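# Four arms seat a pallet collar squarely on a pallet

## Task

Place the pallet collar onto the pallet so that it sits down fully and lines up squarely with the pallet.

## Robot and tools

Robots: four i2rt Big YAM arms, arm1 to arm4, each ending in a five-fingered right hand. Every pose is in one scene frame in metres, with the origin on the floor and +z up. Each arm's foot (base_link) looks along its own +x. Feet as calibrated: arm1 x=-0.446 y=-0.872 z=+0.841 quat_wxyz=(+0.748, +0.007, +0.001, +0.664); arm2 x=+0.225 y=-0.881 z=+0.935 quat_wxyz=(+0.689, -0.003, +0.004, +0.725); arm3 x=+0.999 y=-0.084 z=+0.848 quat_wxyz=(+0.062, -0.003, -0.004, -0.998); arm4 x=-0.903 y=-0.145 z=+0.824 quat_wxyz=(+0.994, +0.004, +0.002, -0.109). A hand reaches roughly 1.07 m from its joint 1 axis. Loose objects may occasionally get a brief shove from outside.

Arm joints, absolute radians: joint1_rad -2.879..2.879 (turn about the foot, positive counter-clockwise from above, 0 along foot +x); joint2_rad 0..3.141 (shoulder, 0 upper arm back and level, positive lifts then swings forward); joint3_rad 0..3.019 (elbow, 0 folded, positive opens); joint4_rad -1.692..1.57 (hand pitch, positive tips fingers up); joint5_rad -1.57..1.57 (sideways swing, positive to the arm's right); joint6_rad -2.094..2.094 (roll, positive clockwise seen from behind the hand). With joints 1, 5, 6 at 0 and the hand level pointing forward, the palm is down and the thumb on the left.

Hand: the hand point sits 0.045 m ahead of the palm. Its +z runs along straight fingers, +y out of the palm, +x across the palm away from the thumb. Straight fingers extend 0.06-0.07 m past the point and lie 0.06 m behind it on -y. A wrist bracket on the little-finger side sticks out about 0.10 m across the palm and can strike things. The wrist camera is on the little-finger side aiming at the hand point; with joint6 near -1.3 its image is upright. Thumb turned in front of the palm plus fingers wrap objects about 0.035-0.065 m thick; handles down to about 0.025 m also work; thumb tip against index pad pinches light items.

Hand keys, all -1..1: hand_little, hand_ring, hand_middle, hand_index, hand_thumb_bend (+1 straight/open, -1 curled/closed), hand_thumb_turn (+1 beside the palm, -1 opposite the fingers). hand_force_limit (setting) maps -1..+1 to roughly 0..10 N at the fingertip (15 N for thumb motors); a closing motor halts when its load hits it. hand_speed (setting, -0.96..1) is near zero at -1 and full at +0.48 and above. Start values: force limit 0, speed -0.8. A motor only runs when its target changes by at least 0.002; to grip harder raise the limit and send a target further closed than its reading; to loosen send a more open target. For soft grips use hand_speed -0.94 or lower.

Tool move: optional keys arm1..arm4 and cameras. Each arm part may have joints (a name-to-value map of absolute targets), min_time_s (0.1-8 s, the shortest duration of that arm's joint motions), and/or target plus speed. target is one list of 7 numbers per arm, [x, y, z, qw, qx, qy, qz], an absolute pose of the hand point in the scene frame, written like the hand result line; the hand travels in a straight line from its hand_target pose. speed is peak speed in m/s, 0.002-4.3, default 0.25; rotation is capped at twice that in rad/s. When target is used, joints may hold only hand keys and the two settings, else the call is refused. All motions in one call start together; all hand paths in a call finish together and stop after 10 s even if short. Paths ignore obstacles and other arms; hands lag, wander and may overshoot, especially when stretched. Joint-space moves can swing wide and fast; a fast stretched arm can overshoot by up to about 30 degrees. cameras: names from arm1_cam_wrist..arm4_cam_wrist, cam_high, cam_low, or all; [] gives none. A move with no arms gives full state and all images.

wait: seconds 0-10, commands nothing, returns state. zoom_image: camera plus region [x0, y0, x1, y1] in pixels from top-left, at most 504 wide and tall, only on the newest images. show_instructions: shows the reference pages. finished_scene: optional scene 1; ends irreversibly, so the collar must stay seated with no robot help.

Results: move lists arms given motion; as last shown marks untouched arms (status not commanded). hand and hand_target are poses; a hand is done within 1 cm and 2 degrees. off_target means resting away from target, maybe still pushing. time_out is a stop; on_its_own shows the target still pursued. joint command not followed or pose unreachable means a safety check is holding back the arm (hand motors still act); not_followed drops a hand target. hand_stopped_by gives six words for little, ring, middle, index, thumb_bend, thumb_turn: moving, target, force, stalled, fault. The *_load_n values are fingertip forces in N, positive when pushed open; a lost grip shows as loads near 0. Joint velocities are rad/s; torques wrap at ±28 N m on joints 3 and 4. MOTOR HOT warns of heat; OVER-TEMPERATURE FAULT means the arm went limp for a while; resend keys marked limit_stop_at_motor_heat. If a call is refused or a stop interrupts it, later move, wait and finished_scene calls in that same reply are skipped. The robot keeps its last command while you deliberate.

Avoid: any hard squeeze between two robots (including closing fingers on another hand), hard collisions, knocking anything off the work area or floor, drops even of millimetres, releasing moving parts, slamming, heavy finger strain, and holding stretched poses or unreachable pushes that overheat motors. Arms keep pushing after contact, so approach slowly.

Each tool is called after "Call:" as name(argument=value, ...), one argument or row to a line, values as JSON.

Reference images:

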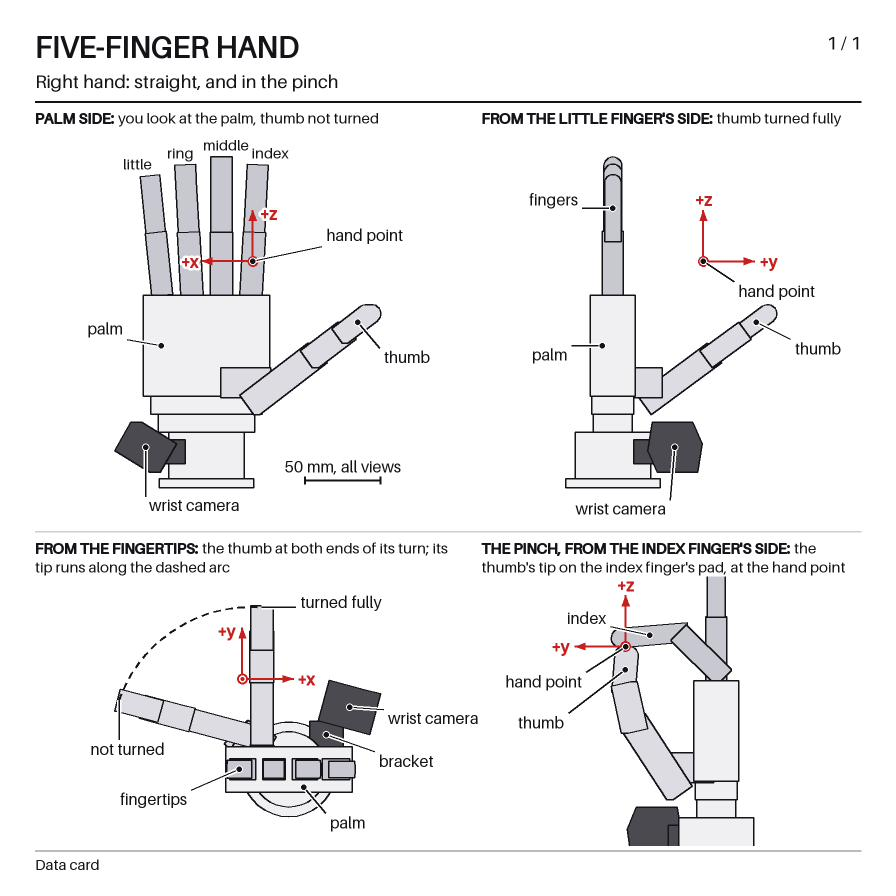

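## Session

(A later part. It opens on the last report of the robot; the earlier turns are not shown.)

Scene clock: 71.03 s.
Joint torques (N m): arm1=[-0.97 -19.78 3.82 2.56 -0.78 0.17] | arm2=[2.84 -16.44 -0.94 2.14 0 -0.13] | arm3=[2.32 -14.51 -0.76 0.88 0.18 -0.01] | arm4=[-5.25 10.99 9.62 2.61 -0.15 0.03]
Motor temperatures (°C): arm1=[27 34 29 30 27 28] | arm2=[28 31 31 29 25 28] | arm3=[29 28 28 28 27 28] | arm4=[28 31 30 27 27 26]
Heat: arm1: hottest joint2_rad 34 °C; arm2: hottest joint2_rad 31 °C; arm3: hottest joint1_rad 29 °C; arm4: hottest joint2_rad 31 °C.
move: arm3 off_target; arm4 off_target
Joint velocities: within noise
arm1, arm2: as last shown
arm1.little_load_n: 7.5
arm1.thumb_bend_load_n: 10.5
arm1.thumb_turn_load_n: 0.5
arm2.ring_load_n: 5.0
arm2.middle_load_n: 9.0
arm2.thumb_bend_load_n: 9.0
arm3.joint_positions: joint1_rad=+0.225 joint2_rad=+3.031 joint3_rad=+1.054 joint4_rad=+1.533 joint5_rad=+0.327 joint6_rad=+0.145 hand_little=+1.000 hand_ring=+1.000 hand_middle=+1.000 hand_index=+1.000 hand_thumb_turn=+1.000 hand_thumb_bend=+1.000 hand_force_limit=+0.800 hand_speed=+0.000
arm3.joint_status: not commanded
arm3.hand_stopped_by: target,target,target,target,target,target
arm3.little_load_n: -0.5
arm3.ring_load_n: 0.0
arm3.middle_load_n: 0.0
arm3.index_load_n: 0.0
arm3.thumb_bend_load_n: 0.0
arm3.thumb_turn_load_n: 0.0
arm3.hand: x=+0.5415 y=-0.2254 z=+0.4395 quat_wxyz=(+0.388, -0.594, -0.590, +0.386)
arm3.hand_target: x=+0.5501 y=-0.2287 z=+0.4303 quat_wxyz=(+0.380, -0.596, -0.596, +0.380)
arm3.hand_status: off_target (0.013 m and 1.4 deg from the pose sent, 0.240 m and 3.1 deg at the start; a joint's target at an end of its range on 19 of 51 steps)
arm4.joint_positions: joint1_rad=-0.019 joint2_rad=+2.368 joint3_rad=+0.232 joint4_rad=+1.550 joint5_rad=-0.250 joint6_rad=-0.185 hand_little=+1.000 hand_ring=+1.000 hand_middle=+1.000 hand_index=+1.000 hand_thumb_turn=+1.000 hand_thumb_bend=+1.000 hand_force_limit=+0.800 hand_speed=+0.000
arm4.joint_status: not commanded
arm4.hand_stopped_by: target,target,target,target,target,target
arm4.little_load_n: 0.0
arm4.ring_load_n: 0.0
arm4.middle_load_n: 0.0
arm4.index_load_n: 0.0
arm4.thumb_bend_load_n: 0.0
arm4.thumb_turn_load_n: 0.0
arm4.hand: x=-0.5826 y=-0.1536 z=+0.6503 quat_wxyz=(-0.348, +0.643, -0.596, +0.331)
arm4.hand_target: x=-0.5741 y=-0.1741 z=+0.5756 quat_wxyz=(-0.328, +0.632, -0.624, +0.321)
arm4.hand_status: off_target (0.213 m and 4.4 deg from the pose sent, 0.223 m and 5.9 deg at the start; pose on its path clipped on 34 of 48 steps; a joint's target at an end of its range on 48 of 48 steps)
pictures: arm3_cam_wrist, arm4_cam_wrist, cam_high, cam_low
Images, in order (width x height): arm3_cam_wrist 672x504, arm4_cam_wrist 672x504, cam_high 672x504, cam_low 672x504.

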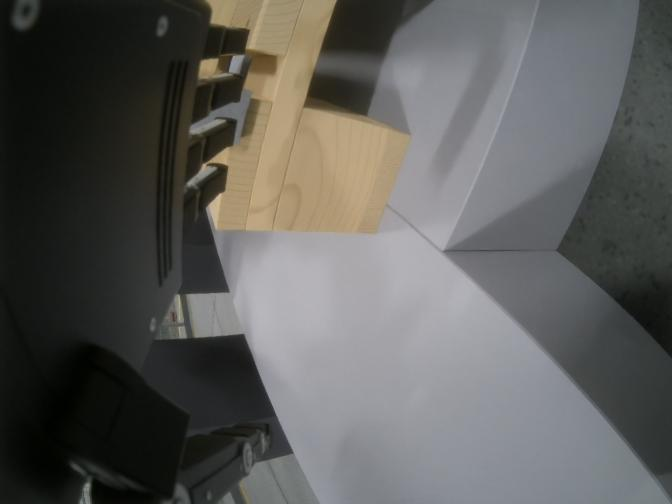

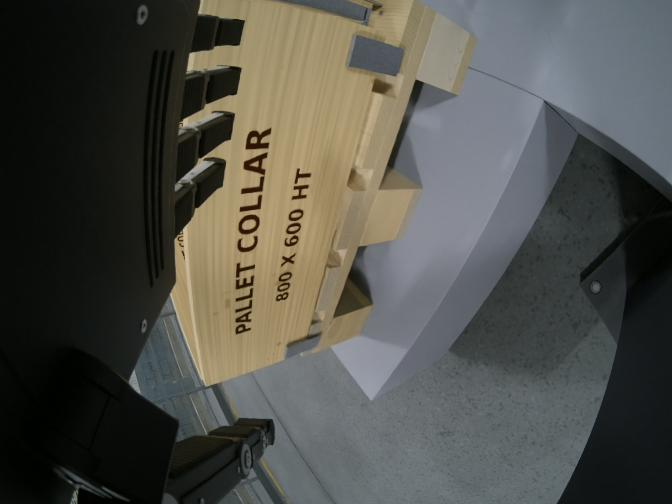

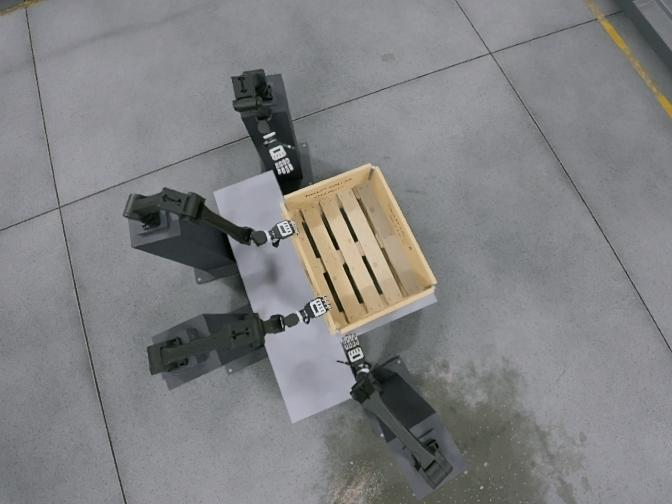

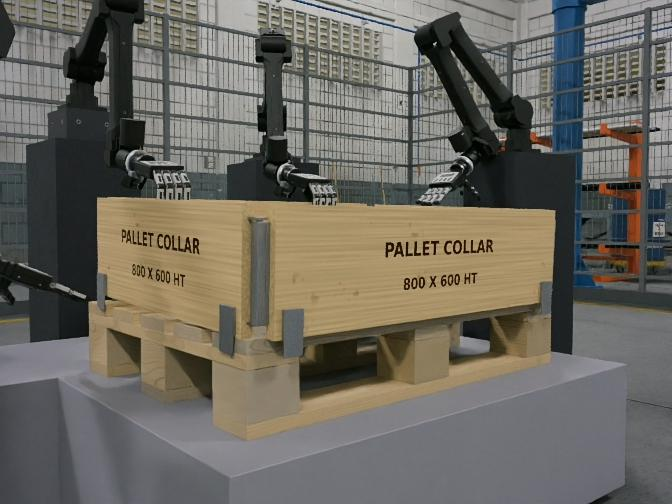

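Call:
move(
  arm4={"target": [-0.56, -0.20, 0.47, 0.2706, -0.6533, 0.6533, -0.2706]},
  cameras=["arm4_cam_wrist", "cam_high"],
)

Scene clock: 72.33 s.
Joint torques (N m): arm1=[-1.73 -19.9 3.89 2.52 -0.83 0.15] | arm2=[2.84 -16.44 -1.02 2.17 0.02 -0.13] | arm3=[3.08 -14.39 -0.75 1.13 0.19 -0.01] | arm4=[-5.66 7.65 10.8 1.31 -0.19 -0.07]
Motor temperatures (°C): arm1=[27 34 29 30 27 28] | arm2=[28 31 31 29 25 28] | arm3=[29 28 28 28 27 28] | arm4=[28 31 30 27 27 26]
Heat: arm1: hottest joint2_rad 34 °C; arm2: hottest joint2_rad 31 °C; arm3: hottest joint1_rad 29 °C; arm4: hottest joint2_rad 31 °C.
move: arm4 off_target
Joint velocities: within noise
arm1, arm2, arm3: as last shown
arm1.thumb_bend_load_n: 11.0
arm2.ring_load_n: 5.5
arm2.middle_load_n: 9.5
arm3.little_load_n: 0.0
arm3.ring_load_n: -0.5
arm4.joint_positions: joint1_rad=-0.019 joint2_rad=+2.367 joint3_rad=+0.232 joint4_rad=+1.332 joint5_rad=-0.203 joint6_rad=-0.212 hand_little=+1.000 hand_ring=+1.000 hand_middle=+1.000 hand_index=+1.000 hand_thumb_turn=+1.000 hand_thumb_bend=+1.000 hand_force_limit=+0.800 hand_speed=+0.000
arm4.joint_status: not commanded
arm4.hand_stopped_by: target,target,target,target,target,target
arm4.little_load_n: 0.0
arm4.ring_load_n: 0.0
arm4.middle_load_n: 0.0
arm4.index_load_n: 0.0
arm4.thumb_bend_load_n: 0.0
arm4.thumb_turn_load_n: 0.0
arm4.hand: x=-0.6279 y=-0.1531 z=+0.6142 quat_wxyz=(-0.279, +0.670, -0.636, +0.263)
arm4.hand_target: x=-0.5995 y=-0.1793 z=+0.5488 quat_wxyz=(-0.267, +0.655, -0.654, +0.268)
arm4.hand_status: off_target (0.166 m and 3.1 deg from the pose sent, 0.188 m and 13.1 deg at the start; pose on its path clipped on 31 of 35 steps)
Images, in order (width x height): arm4_cam_wrist 672x504, cam_high 672x504.

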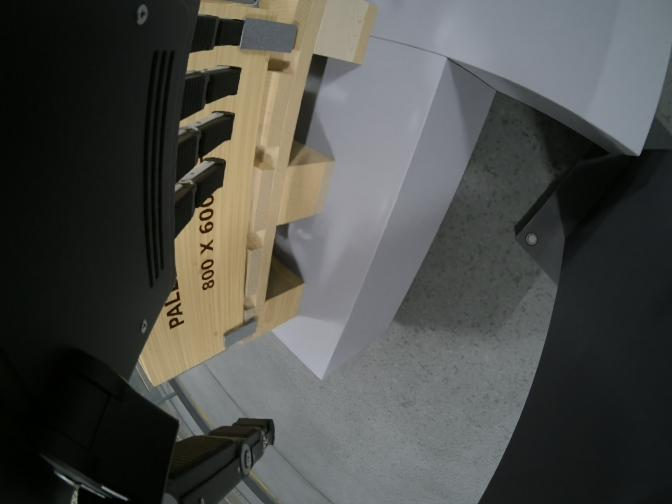

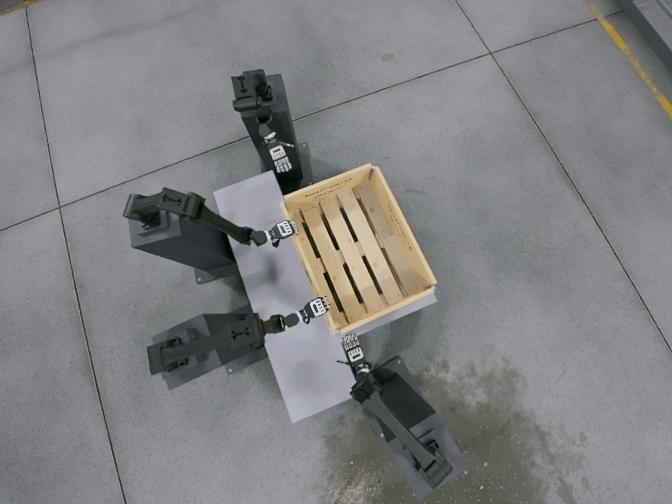

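Call:
move(
  arm4={"target": [-0.56, -0.12, 0.70, 0.3482, -0.6154, 0.6154, -0.3482]},
  cameras=["arm4_cam_wrist", "cam_high"],
)

Call:
zoom_image(
  camera="cam_high",
  region=[200, 40, 400, 240],
)

Scene clock: 74.03 s.
Joint torques (N m): arm1=[-1.14 -20.31 3.77 2.62 -0.86 0.18] | arm2=[2.78 -16.5 -1.01 2.1 0 -0.15] | arm3=[2.08 -14.33 -0.8 1.14 0.19 -0.03] | arm4=[0.21 -7.77 -1.76 1.66 -0.08 0.15]
Motor temperatures (°C): arm1=[27 34 29 30 27 28] | arm2=[28 31 31 29 25 28] | arm3=[29 28 28 28 27 28] | arm4=[28 31 30 27 27 26]
Heat: arm1: hottest joint2_rad 34 °C; arm2: hottest joint2_rad 31 °C; arm3: hottest joint1_rad 29 °C; arm4: hottest joint2_rad 31 °C.
move: arm4 done
Joint velocities: within noise
arm1, arm2, arm3: as last shown
arm2.thumb_turn_load_n: 1.5
arm3.ring_load_n: 0.0
arm3.index_load_n: -0.5
arm3.thumb_turn_load_n: -0.5
arm4.joint_positions: joint1_rad=+0.189 joint2_rad=+2.088 joint3_rad=+0.194 joint4_rad=+1.367 joint5_rad=-0.018 joint6_rad=-0.030 hand_little=+1.000 hand_ring=+1.000 hand_middle=+1.000 hand_index=+1.000 hand_thumb_turn=+1.000 hand_thumb_bend=+1.000 hand_force_limit=+0.800 hand_speed=+0.000
arm4.joint_status: not commanded
arm4.hand_stopped_by: target,target,target,target,target,target
arm4.little_load_n: 0.0
arm4.ring_load_n: 0.0
arm4.middle_load_n: 0.0
arm4.index_load_n: 0.0
arm4.thumb_bend_load_n: 0.0
arm4.thumb_turn_load_n: 0.0
arm4.hand: x=-0.5551 y=-0.1226 z=+0.6996 quat_wxyz=(-0.349, +0.615, -0.612, +0.354)
arm4.hand_target: x=-0.5601 y=-0.1200 z=+0.6999 quat_wxyz=(-0.348, +0.615, -0.615, +0.348)
arm4.hand_status: done (0.006 m and 0.8 deg from the pose sent, 0.114 m and 14.3 deg at the start)
Images, in order (width x height): arm4_cam_wrist 672x504, cam_high 672x504.

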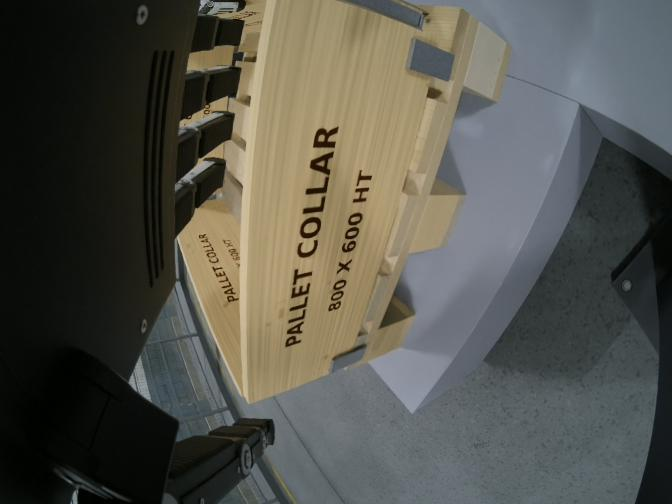

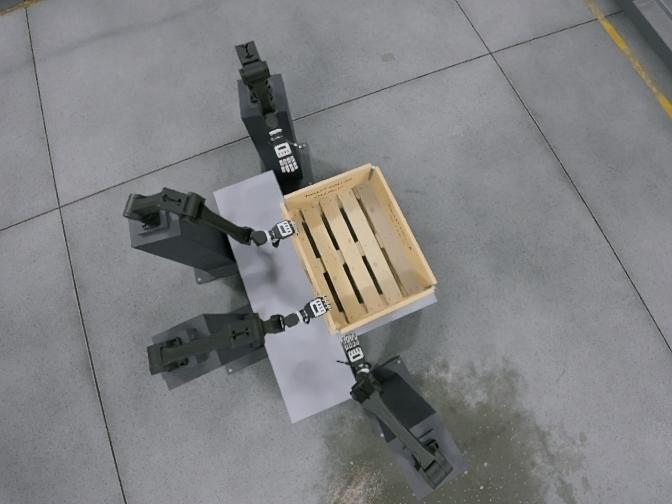

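Scaled by 2.520 from the camera's image (finer frame: 960x720).

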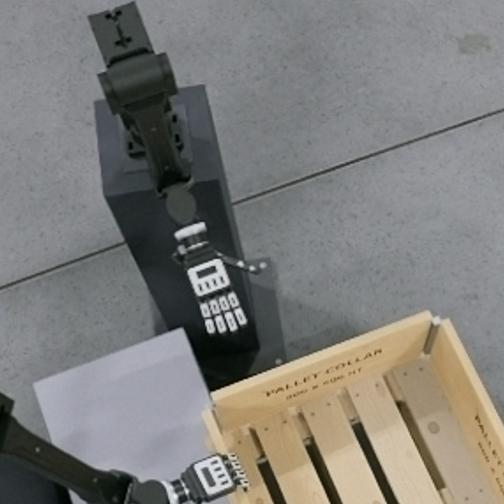

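Call:
move(
  arm4={"target": [-0.50, -0.33, 0.72, 0, 0, 1, 0], "speed": 0.2, "joints": {"hand_little": -0.2, "hand_ring": -0.2, "hand_middle": -0.2, "hand_index": -0.2}},
  cameras=["arm4_cam_wrist", "cam_high", "cam_low"],
)

Scene clock: 80.13 s.
Joint torques (N m): arm1=[-1.38 -19.9 3.82 2.52 -0.86 0.18] | arm2=[2.96 -16.56 -0.9 2.15 0.01 -0.13] | arm3=[2.37 -13.98 -1.03 0.99 0.19 -0.07] | arm4=[-0.79 -10.7 7.12 -0.17 -0.22 0.12]
Motor temperatures (°C): arm1=[27 34 29 30 28 28] | arm2=[28 32 31 29 25 28] | arm3=[29 28 27 28 27 28] | arm4=[28 31 30 27 27 26]
Heat: arm1: hottest joint2_rad 34 °C; arm2: hottest joint2_rad 32 °C; arm3: hottest joint1_rad 29 °C; arm4: hottest joint2_rad 31 °C.
move: arm4 off_target
Joint velocities: within noise
arm1, arm2, arm3: as last shown
arm1.little_load_n: 8.0
arm2.ring_load_n: 5.0
arm2.thumb_turn_load_n: 1.0
arm3.index_load_n: 0.0
arm4.joint_positions: joint1_rad=-0.356 joint2_rad=+1.889 joint3_rad=+0.965 joint4_rad=-0.650 joint5_rad=+0.007 joint6_rad=+0.980 hand_little=-0.200 hand_ring=-0.200 hand_middle=-0.200 hand_index=-0.200 hand_thumb_turn=+1.000 hand_thumb_bend=+1.000 hand_force_limit=+0.800 hand_speed=+0.000
arm4.joint_status: all done
arm4.hand_stopped_by: target,target,target,target,target,target
arm4.little_load_n: 0.0
arm4.ring_load_n: 0.0
arm4.middle_load_n: 0.0
arm4.index_load_n: 0.0
arm4.thumb_bend_load_n: 0.0
arm4.thumb_turn_load_n: 0.0
arm4.hand: x=-0.5101 y=-0.3217 z=+0.7172 quat_wxyz=(+0.005, +0.007, -1.000, -0.002)
arm4.hand_target: x=-0.5002 y=-0.3300 z=+0.7202 quat_wxyz=(+0.000, +0.000, -1.000, +0.000)
arm4.hand_status: off_target (0.013 m and 1.0 deg from the pose sent, 0.216 m and 104.5 deg at the start)
Images, in order (width x height): arm4_cam_wrist 672x504, cam_high 672x504, cam_low 672x504.

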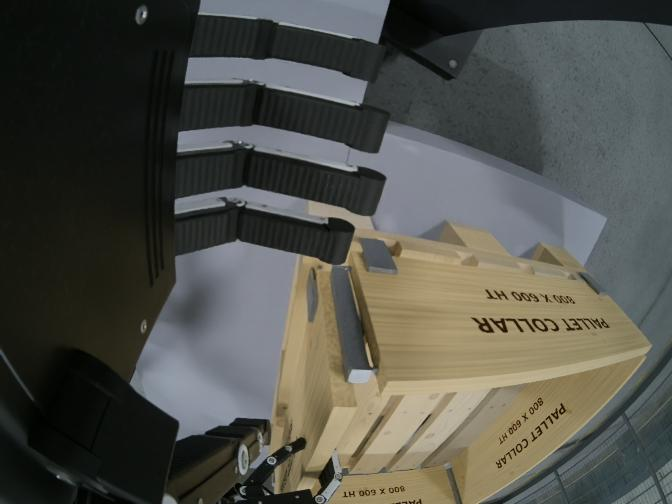

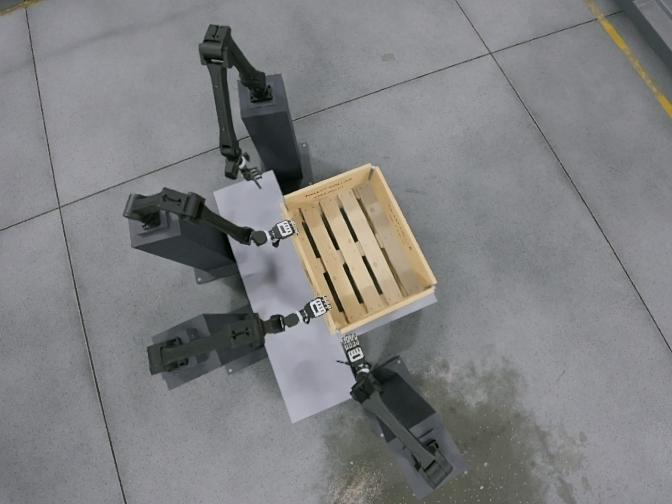

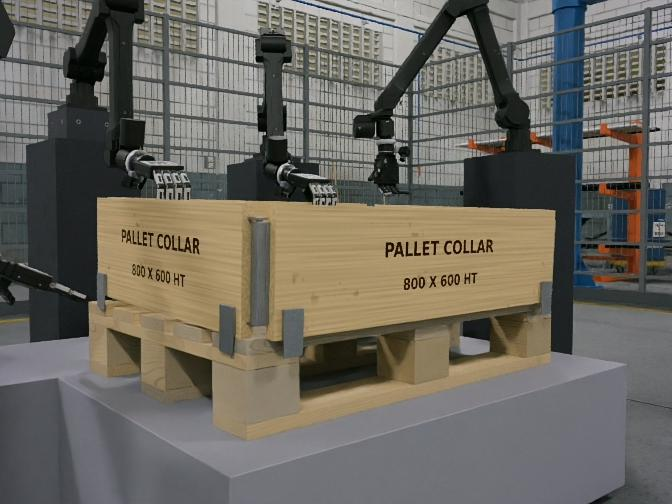

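Call:
zoom_image(
  camera="arm4_cam_wrist",
  region=[250, 190, 450, 400],
)

Scaled by 2.400 from the camera's image (finer frame: 960x720).

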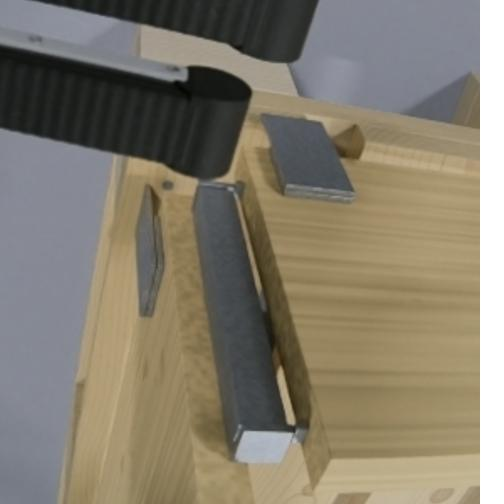

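Call:
zoom_image(
  camera="cam_high",
  region=[270, 150, 390, 240],
)

Call:
zoom_image(
  camera="cam_high",
  region=[310, 250, 450, 355],
)

Call:
zoom_image(
  camera="arm4_cam_wrist",
  region=[430, 200, 670, 380],
)

Scaled by 4.200 from the camera's image (finer frame: 960x720).

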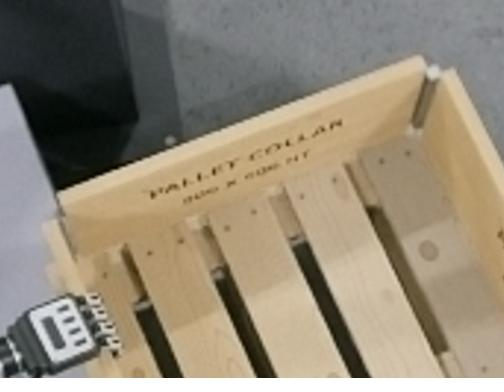

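Scaled by 3.600 from the camera's image (finer frame: 960x720).

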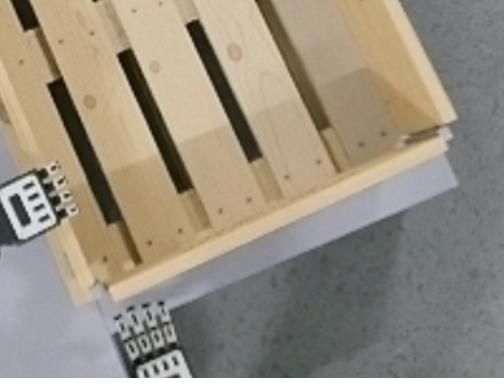

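Scaled by 2.100 from the camera's image (finer frame: 960x720).

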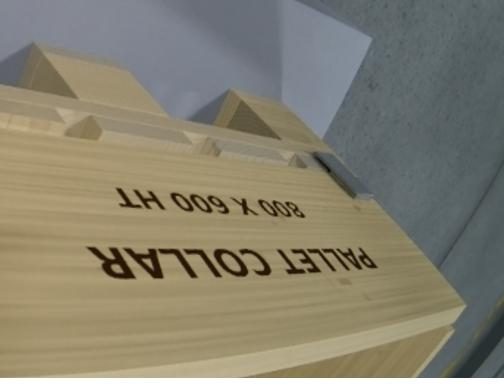

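Call:
move(
  arm4={"target": [-0.52, -0.02, 0.76, 0, 0, 1, 0], "speed": 0.25},
  cameras=["arm4_cam_wrist"],
)

Call:
zoom_image(
  camera="arm4_cam_wrist",
  region=[180, 50, 420, 300],
)

Call:
zoom_image(
  camera="arm4_cam_wrist",
  region=[400, 50, 640, 300],
)

Scene clock: 83.37 s.
Joint torques (N m): arm1=[-1.32 -20.31 3.74 2.56 -0.84 0.16] | arm2=[2.96 -16.32 -0.92 2.18 0.02 -0.15] | arm3=[1.9 -14.15 -0.8 1.21 0.2 -0.03] | arm4=[-0.56 -9.17 6.06 -0.12 -0.09 0.13]
Motor temperatures (°C): arm1=[27 34 29 30 28 28] | arm2=[28 32 31 29 25 28] | arm3=[29 29 27 28 27 28] | arm4=[28 31 30 27 27 26]
Heat: arm1: hottest joint2_rad 34 °C; arm2: hottest joint2_rad 32 °C; arm3: hottest joint1_rad 29 °C; arm4: hottest joint2_rad 31 °C.
move: arm4 done
Joint velocities: within noise
arm1, arm2, arm3: as last shown
arm1.little_load_n: 7.5
arm1.middle_load_n: 8.5
arm1.index_load_n: 6.0
arm4.joint_positions: joint1_rad=+0.409 joint2_rad=+1.657 joint3_rad=+0.739 joint4_rad=-0.664 joint5_rad=+0.006 joint6_rad=+1.747 hand_little=-0.200 hand_ring=-0.200 hand_middle=-0.200 hand_index=-0.200 hand_thumb_turn=+1.000 hand_thumb_bend=+1.000 hand_force_limit=+0.800 hand_speed=+0.000
arm4.joint_status: not commanded
arm4.hand_stopped_by: target,target,target,target,target,target
arm4.little_load_n: 0.0
arm4.ring_load_n: 0.0
arm4.middle_load_n: 0.0
arm4.index_load_n: 0.0
arm4.thumb_bend_load_n: 0.0
arm4.thumb_turn_load_n: 0.0
arm4.hand: x=-0.5276 y=-0.0194 z=+0.7538 quat_wxyz=(+0.006, +0.007, -1.000, +0.000)
arm4.hand_target: x=-0.5201 y=-0.0200 z=+0.7599 quat_wxyz=(+0.000, +0.000, -1.000, +0.000)
arm4.hand_status: done (0.010 m and 1.0 deg from the pose sent, 0.305 m and 1.0 deg at the start)
Images, in order (width x height): arm4_cam_wrist 672x504.

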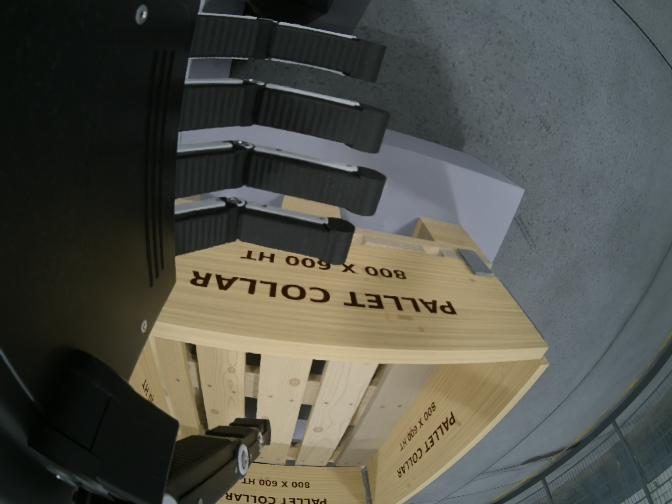

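Scaled by 2.016 from the camera's image (finer frame: 960x720).

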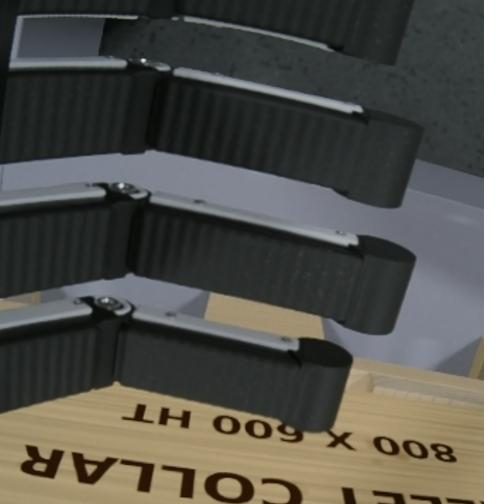

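Scaled by 2.016 from the camera's image (finer frame: 960x720).

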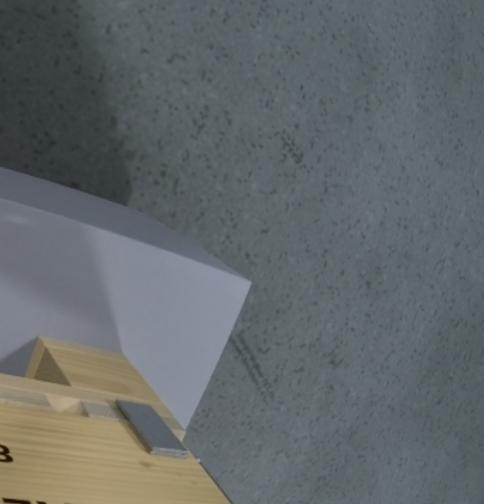

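Call:
move(
  arm3={"target": [0.545, -0.229, 0.405, 0.38, -0.5963, -0.5963, 0.38], "speed": 0.15},
  arm4={"target": [-0.50, -0.36, 0.66, 0, 0, 1, 0], "speed": 0.3},
)

Call:
move(
  arm3={"target": [0.515, -0.229, 0.405, 0.38, -0.5963, -0.5963, 0.38], "speed": 0.1},
  arm4={"target": [-0.40, -0.38, 0.56, 0, 0, 1, 0], "speed": 0.2},
  cameras=["arm3_cam_wrist", "arm4_cam_wrist", "cam_low"],
)

Call:
zoom_image(
  camera="arm3_cam_wrist",
  region=[180, 0, 380, 240],
)

Call:
zoom_image(
  camera="arm4_cam_wrist",
  region=[250, 100, 550, 400],
)

Call:
zoom_image(
  camera="cam_low",
  region=[0, 200, 200, 400],
)

Scene clock: 86.43 s.
Joint torques (N m): arm1=[-0.56 -19.66 3.86 2.44 -0.85 0.15] | arm2=[2.9 -16.26 -0.96 2.1 0 -0.13] | arm3=[2.02 -13.74 -0.55 1.03 0.03 -0.06] | arm4=[0.32 -12.1 5.96 -0.17 -0.23 -0.07]
Motor temperatures (°C): arm1=[27 34 29 30 28 28] | arm2=[28 32 31 29 25 28] | arm3=[29 29 27 28 27 28] | arm4=[28 31 30 27 27 26]
Heat: arm1: hottest joint2_rad 34 °C; arm2: hottest joint2_rad 32 °C; arm3: hottest joint1_rad 29 °C; arm4: hottest joint2_rad 31 °C.
move: arm3 off_target; arm4 done
Joint velocities: within noise
arm1.joint_positions: joint1_rad=-0.459 joint2_rad=+2.490 joint3_rad=+1.166 joint4_rad=+1.015 joint5_rad=-0.638 joint6_rad=-0.198 hand_little=-0.188 hand_ring=-0.132 hand_middle=-0.111 hand_index=-0.083 hand_thumb_turn=-1.000 hand_thumb_bend=+0.395 hand_force_limit=+0.800 hand_speed=-0.900
arm1.joint_status: not commanded
arm1.hand_stopped_by: force,force,force,force,force,target
arm1.little_load_n: 8.0
arm1.ring_load_n: 4.5
arm1.middle_load_n: 8.5
arm1.index_load_n: 6.0
arm1.thumb_bend_load_n: 11.0
arm1.thumb_turn_load_n: 0.5
arm1.hand: x=-0.2028 y=-0.2580 z=+0.6507 quat_wxyz=(-0.618, +0.785, +0.033, -0.027)
arm1.hand_target: x=-0.1999 y=-0.2573 z=+0.6638 quat_wxyz=(-0.629, +0.776, +0.034, -0.028)
arm1.hand_status: not commanded
arm2.joint_positions: joint1_rad=-0.146 joint2_rad=+2.722 joint3_rad=+1.135 joint4_rad=+1.373 joint5_rad=-0.175 joint6_rad=-0.037 hand_little=-0.238 hand_ring=-0.192 hand_middle=-0.171 hand_index=-0.161 hand_thumb_turn=-1.000 hand_thumb_bend=+0.515 hand_force_limit=+0.800 hand_speed=-0.900
arm2.joint_status: not commanded
arm2.hand_stopped_by: force,force,force,force,force,target
arm2.little_load_n: 5.5
arm2.ring_load_n: 5.0
arm2.middle_load_n: 9.5
arm2.index_load_n: 6.5
arm2.thumb_bend_load_n: 9.0
arm2.thumb_turn_load_n: 1.0
arm2.hand: x=+0.2230 y=-0.2495 z=+0.6548 quat_wxyz=(-0.625, +0.780, +0.031, -0.027)
arm2.hand_target: x=+0.2199 y=-0.2547 z=+0.6655 quat_wxyz=(-0.629, +0.776, +0.034, -0.028)
arm2.hand_status: not commanded
arm3.joint_positions: joint1_rad=+0.225 joint2_rad=+3.081 joint3_rad=+1.130 joint4_rad=+1.515 joint5_rad=+0.327 joint6_rad=+0.145 hand_little=+1.000 hand_ring=+1.000 hand_middle=+1.000 hand_index=+1.000 hand_thumb_turn=+1.000 hand_thumb_bend=+1.000 hand_force_limit=+0.800 hand_speed=+0.000
arm3.joint_status: not commanded
arm3.hand_stopped_by: target,target,target,target,target,target
arm3.little_load_n: 0.0
arm3.ring_load_n: 0.0
arm3.middle_load_n: 0.0
arm3.index_load_n: 0.0
arm3.thumb_bend_load_n: 0.0
arm3.thumb_turn_load_n: 0.0
arm3.hand: x=+0.5331 y=-0.2286 z=+0.4184 quat_wxyz=(+0.389, -0.593, -0.588, +0.389)
arm3.hand_target: x=+0.5452 y=-0.2287 z=+0.4055 quat_wxyz=(+0.380, -0.596, -0.596, +0.380)
arm3.hand_status: off_target (0.018 m and 1.8 deg from the pose sent, 0.035 m and 1.4 deg at the start)
arm4.joint_positions: joint1_rad=-0.422 joint2_rad=+2.057 joint3_rad=+1.023 joint4_rad=-0.538 joint5_rad=+0.006 joint6_rad=+0.946 hand_little=-0.200 hand_ring=-0.200 hand_middle=-0.200 hand_index=-0.200 hand_thumb_turn=+1.000 hand_thumb_bend=+1.000 hand_force_limit=+0.800 hand_speed=+0.000
arm4.joint_status: not commanded
arm4.hand_stopped_by: target,target,target,target,target,target
arm4.little_load_n: 0.0
arm4.ring_load_n: 0.0
arm4.middle_load_n: 0.0
arm4.index_load_n: 0.0
arm4.thumb_bend_load_n: 0.0
arm4.thumb_turn_load_n: 0.0
arm4.hand: x=-0.5091 y=-0.3573 z=+0.6579 quat_wxyz=(+0.004, -0.008, -1.000, -0.002)
arm4.hand_target: x=-0.5002 y=-0.3598 z=+0.6601 quat_wxyz=(+0.000, +0.000, -1.000, +0.000)
arm4.hand_status: done (0.010 m and 1.1 deg from the pose sent, 0.354 m and 1.0 deg at the start)
pictures: none

Scene clock: 87.83 s.
Joint torques (N m): arm1=[-0.85 -18.96 3.85 2.63 -0.84 0.2] | arm2=[3.02 -16.5 -1.01 2.1 0 -0.15] | arm3=[0.32 -16.85 -0.05 1.02 -0.02 -0.17] | arm4=[-0.26 -15.5 6.26 -0.18 -0.21 0.11]
Motor temperatures (°C): arm1=[27 34 29 30 28 28] | arm2=[28 32 31 29 25 28] | arm3=[29 29 27 28 27 28] | arm4=[28 31 30 27 27 26]
Heat: arm1: hottest joint2_rad 34 °C; arm2: hottest joint2_rad 32 °C; arm3: hottest joint1_rad 29 °C; arm4: hottest joint2_rad 31 °C.
move: arm3 done; arm4 off_target
Joint velocities: within noise
arm1, arm2: as last shown
arm1.little_load_n: 7.5
arm1.middle_load_n: 9.0
arm1.index_load_n: 5.5
arm1.thumb_bend_load_n: 10.5
arm2.thumb_bend_load_n: 9.5
arm3.joint_positions: joint1_rad=+0.218 joint2_rad=+3.081 joint3_rad=+1.183 joint4_rad=+1.443 joint5_rad=+0.302 joint6_rad=+0.145 hand_little=+1.000 hand_ring=+1.000 hand_middle=+1.000 hand_index=+1.000 hand_thumb_turn=+1.000 hand_thumb_bend=+1.000 hand_force_limit=+0.800 hand_speed=+0.000
arm3.joint_status: not commanded
arm3.hand_stopped_by: target,target,target,target,target,target
arm3.little_load_n: 0.0
arm3.ring_load_n: 0.0
arm3.middle_load_n: 0.0
arm3.index_load_n: 0.0
arm3.thumb_bend_load_n: 0.0
arm3.thumb_turn_load_n: 0.0
arm3.hand: x=+0.5185 y=-0.2352 z=+0.4071 quat_wxyz=(+0.379, -0.594, -0.595, +0.387)
arm3.hand_target: x=+0.5151 y=-0.2290 z=+0.4051 quat_wxyz=(+0.380, -0.596, -0.596, +0.380)
arm3.hand_status: done (0.007 m and 0.8 deg from the pose sent, 0.023 m and 1.8 deg at the start)
arm4.joint_positions: joint1_rad=-0.343 joint2_rad=+2.415 joint3_rad=+1.390 joint4_rad=-0.552 joint5_rad=+0.006 joint6_rad=+1.002 hand_little=-0.200 hand_ring=-0.200 hand_middle=-0.200 hand_index=-0.200 hand_thumb_turn=+1.000 hand_thumb_bend=+1.000 hand_force_limit=+0.800 hand_speed=+0.000
arm4.joint_status: not commanded
arm4.hand_stopped_by: target,target,target,target,target,target
arm4.little_load_n: 0.0
arm4.ring_load_n: 0.0
arm4.middle_load_n: 0.0
arm4.index_load_n: 0.0
arm4.thumb_bend_load_n: 0.0
arm4.thumb_turn_load_n: 0.0
arm4.hand: x=-0.4118 y=-0.3757 z=+0.5571 quat_wxyz=(+0.006, +0.003, -1.000, -0.003)
arm4.hand_target: x=-0.4003 y=-0.3799 z=+0.5601 quat_wxyz=(+0.000, +0.000, -1.000, +0.000)
arm4.hand_status: off_target (0.013 m and 0.8 deg from the pose sent, 0.148 m and 1.1 deg at the start)
Images, in order (width x height): arm3_cam_wrist 672x504, arm4_cam_wrist 672x504, cam_low 672x504.

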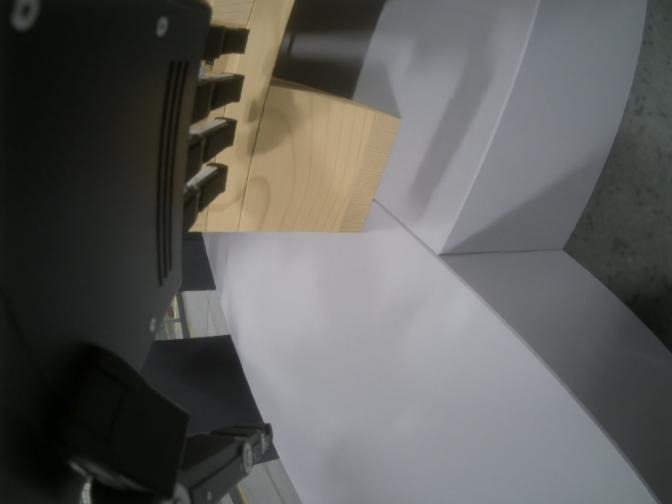

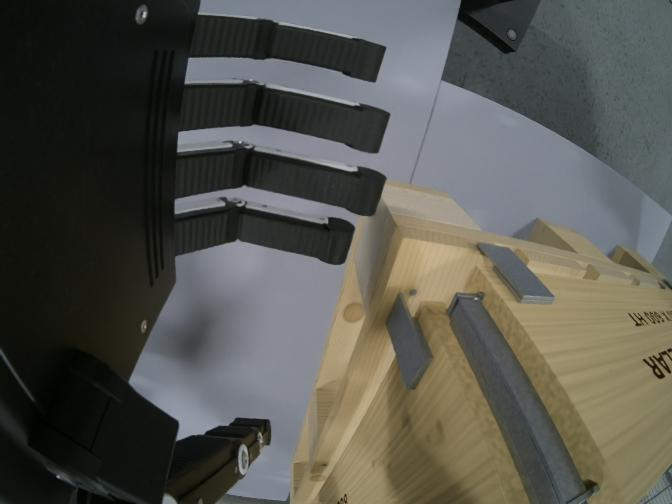

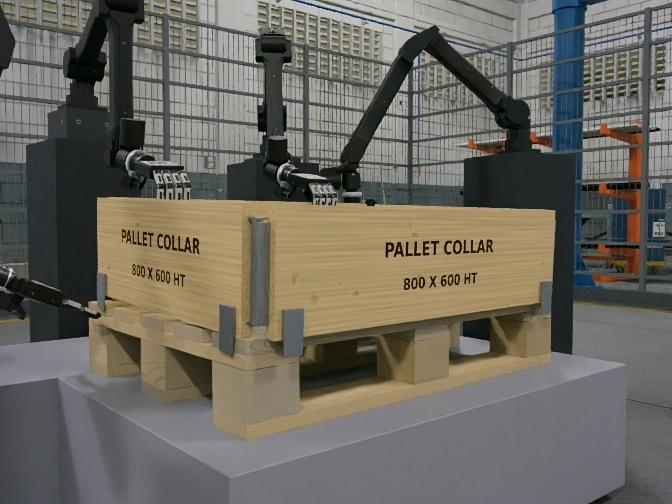

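Scaled by 2.100 from the camera's image (finer frame: 960x720).

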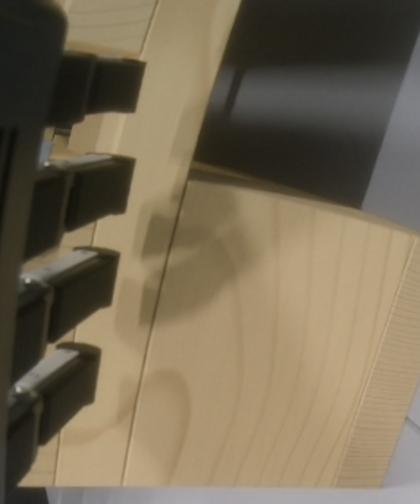

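Scaled by 1.680 from the camera's image (finer frame: 960x720).

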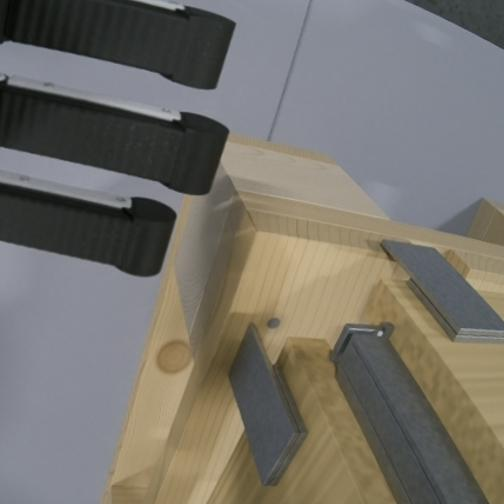

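Scaled by 2.520 from the camera's image (finer frame: 960x720).

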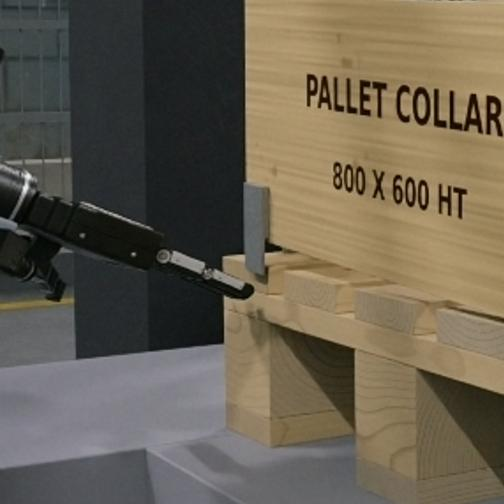

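Call:
move(
  arm3={"target": [0.508, -0.224, 0.418, 0.38, -0.5963, -0.5963, 0.38], "speed": 0.08},
  arm4={"target": [-0.345, -0.375, 0.50, 0, 0, 1, 0], "speed": 0.15},
  cameras=["arm3_cam_wrist", "arm4_cam_wrist", "cam_low", "cam_high"],
)

Call:
zoom_image(
  camera="arm3_cam_wrist",
  region=[180, 0, 380, 240],
)

Call:
zoom_image(
  camera="arm4_cam_wrist",
  region=[250, 100, 550, 400],
)

Call:
zoom_image(
  camera="cam_low",
  region=[0, 200, 200, 400],
)

Scene clock: 89.53 s.
Joint torques (N m): arm1=[-1.32 -19.84 3.75 2.73 -0.85 0.15] | arm2=[3.08 -16.15 -1.02 2.09 -0.01 -0.15] | arm3=[0.44 -16.97 -0.95 1.14 0.04 -0.14] | arm4=[0.09 -17.03 6.52 -0.2 -0.19 0.13]
Motor temperatures (°C): arm1=[27 34 28 31 28 28] | arm2=[28 32 31 29 25 28] | arm3=[29 29 27 28 27 28] | arm4=[28 31 30 27 27 26]
Heat: arm1: hottest joint2_rad 34 °C; arm2: hottest joint2_rad 32 °C; arm3: hottest joint1_rad 29 °C; arm4: hottest joint2_rad 31 °C.
move: arm3 done; arm4 off_target
Joint velocities: within noise
arm1, arm2: as last shown
arm1.index_load_n: 6.0
arm1.thumb_bend_load_n: 11.0
arm1.thumb_turn_load_n: 1.0
arm2.thumb_bend_load_n: 9.0
arm2.thumb_turn_load_n: 1.5
arm3.joint_positions: joint1_rad=+0.201 joint2_rad=+3.050 joint3_rad=+1.168 joint4_rad=+1.432 joint5_rad=+0.283 joint6_rad=+0.137 hand_little=+1.000 hand_ring=+1.000 hand_middle=+1.000 hand_index=+1.000 hand_thumb_turn=+1.000 hand_thumb_bend=+1.000 hand_force_limit=+0.800 hand_speed=+0.000
arm3.joint_status: not commanded
arm3.hand_stopped_by: target,target,target,target,target,target
arm3.little_load_n: 0.0
arm3.ring_load_n: 0.0
arm3.middle_load_n: -1.0
arm3.index_load_n: 0.0
arm3.thumb_bend_load_n: 0.0
arm3.thumb_turn_load_n: 0.0
arm3.hand: x=+0.5098 y=-0.2324 z=+0.4175 quat_wxyz=(+0.378, -0.593, -0.596, +0.388)
arm3.hand_target: x=+0.5081 y=-0.2240 z=+0.4180 quat_wxyz=(+0.380, -0.596, -0.596, +0.380)
arm3.hand_status: done (0.009 m and 1.0 deg from the pose sent, 0.019 m and 0.8 deg at the start)
arm4.joint_positions: joint1_rad=-0.285 joint2_rad=+2.613 joint3_rad=+1.626 joint4_rad=-0.591 joint5_rad=+0.006 joint6_rad=+1.057 hand_little=-0.200 hand_ring=-0.200 hand_middle=-0.200 hand_index=-0.200 hand_thumb_turn=+1.000 hand_thumb_bend=+1.000 hand_force_limit=+0.800 hand_speed=+0.000
arm4.joint_status: not commanded
arm4.hand_stopped_by: target,target,target,target,target,target
arm4.little_load_n: 0.0
arm4.ring_load_n: 0.0
arm4.middle_load_n: 0.0
arm4.index_load_n: 0.0
arm4.thumb_bend_load_n: -0.5
arm4.thumb_turn_load_n: 0.0
arm4.hand: x=-0.3567 y=-0.3698 z=+0.4961 quat_wxyz=(+0.006, +0.004, -1.000, -0.003)
arm4.hand_target: x=-0.3454 y=-0.3749 z=+0.5001 quat_wxyz=(+0.000, +0.000, -1.000, +0.000)
arm4.hand_status: off_target (0.013 m and 0.9 deg from the pose sent, 0.088 m and 0.8 deg at the start)
pictures: arm3_cam_wrist, arm4_cam_wrist, cam_high, cam_low
Images, in order (width x height): arm3_cam_wrist 672x504, arm4_cam_wrist 672x504, cam_high 672x504, cam_low 672x504.

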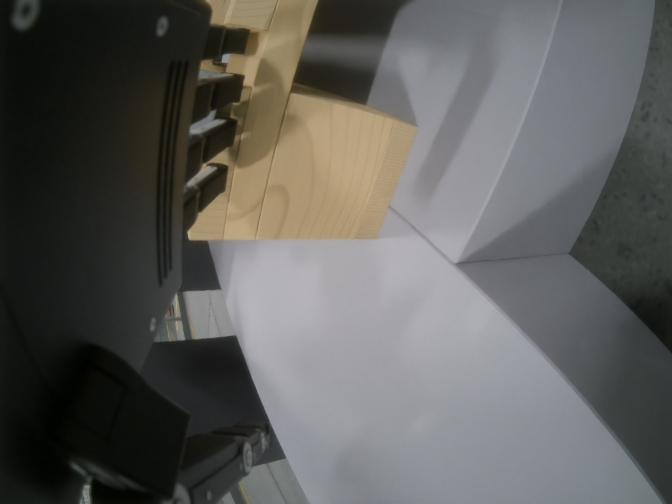

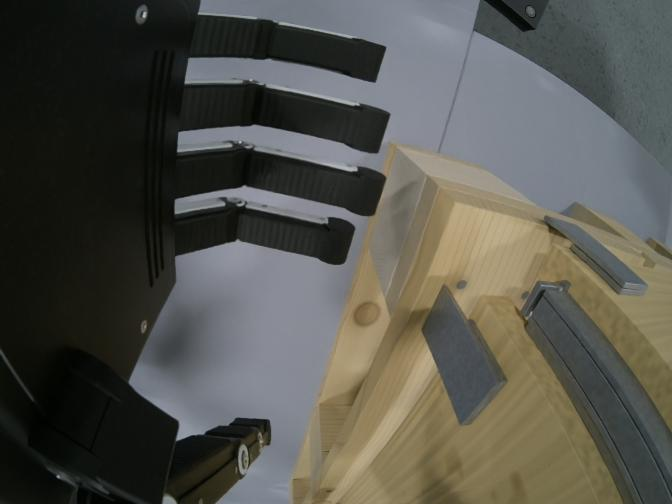

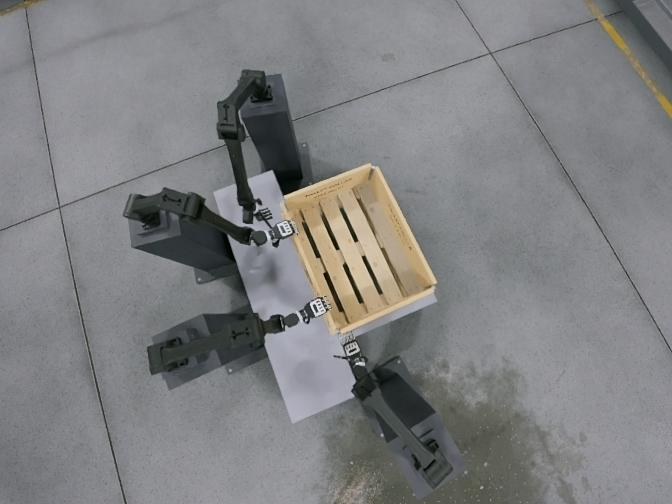

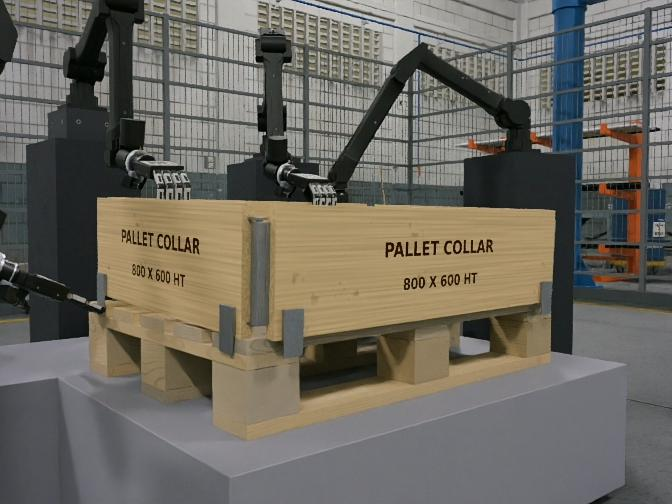

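Scaled by 2.100 from the camera's image (finer frame: 960x720).

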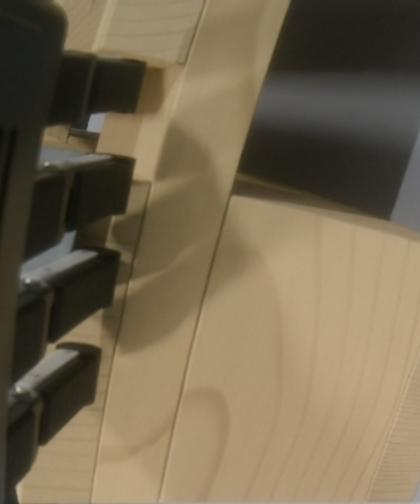

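Scaled by 1.680 from the camera's image (finer frame: 960x720).

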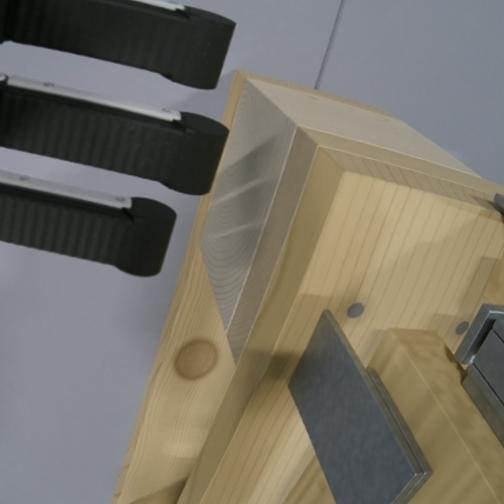

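Scaled by 2.520 from the camera's image (finer frame: 960x720).

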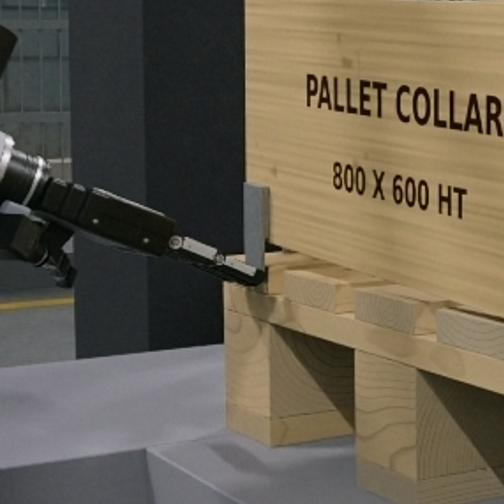

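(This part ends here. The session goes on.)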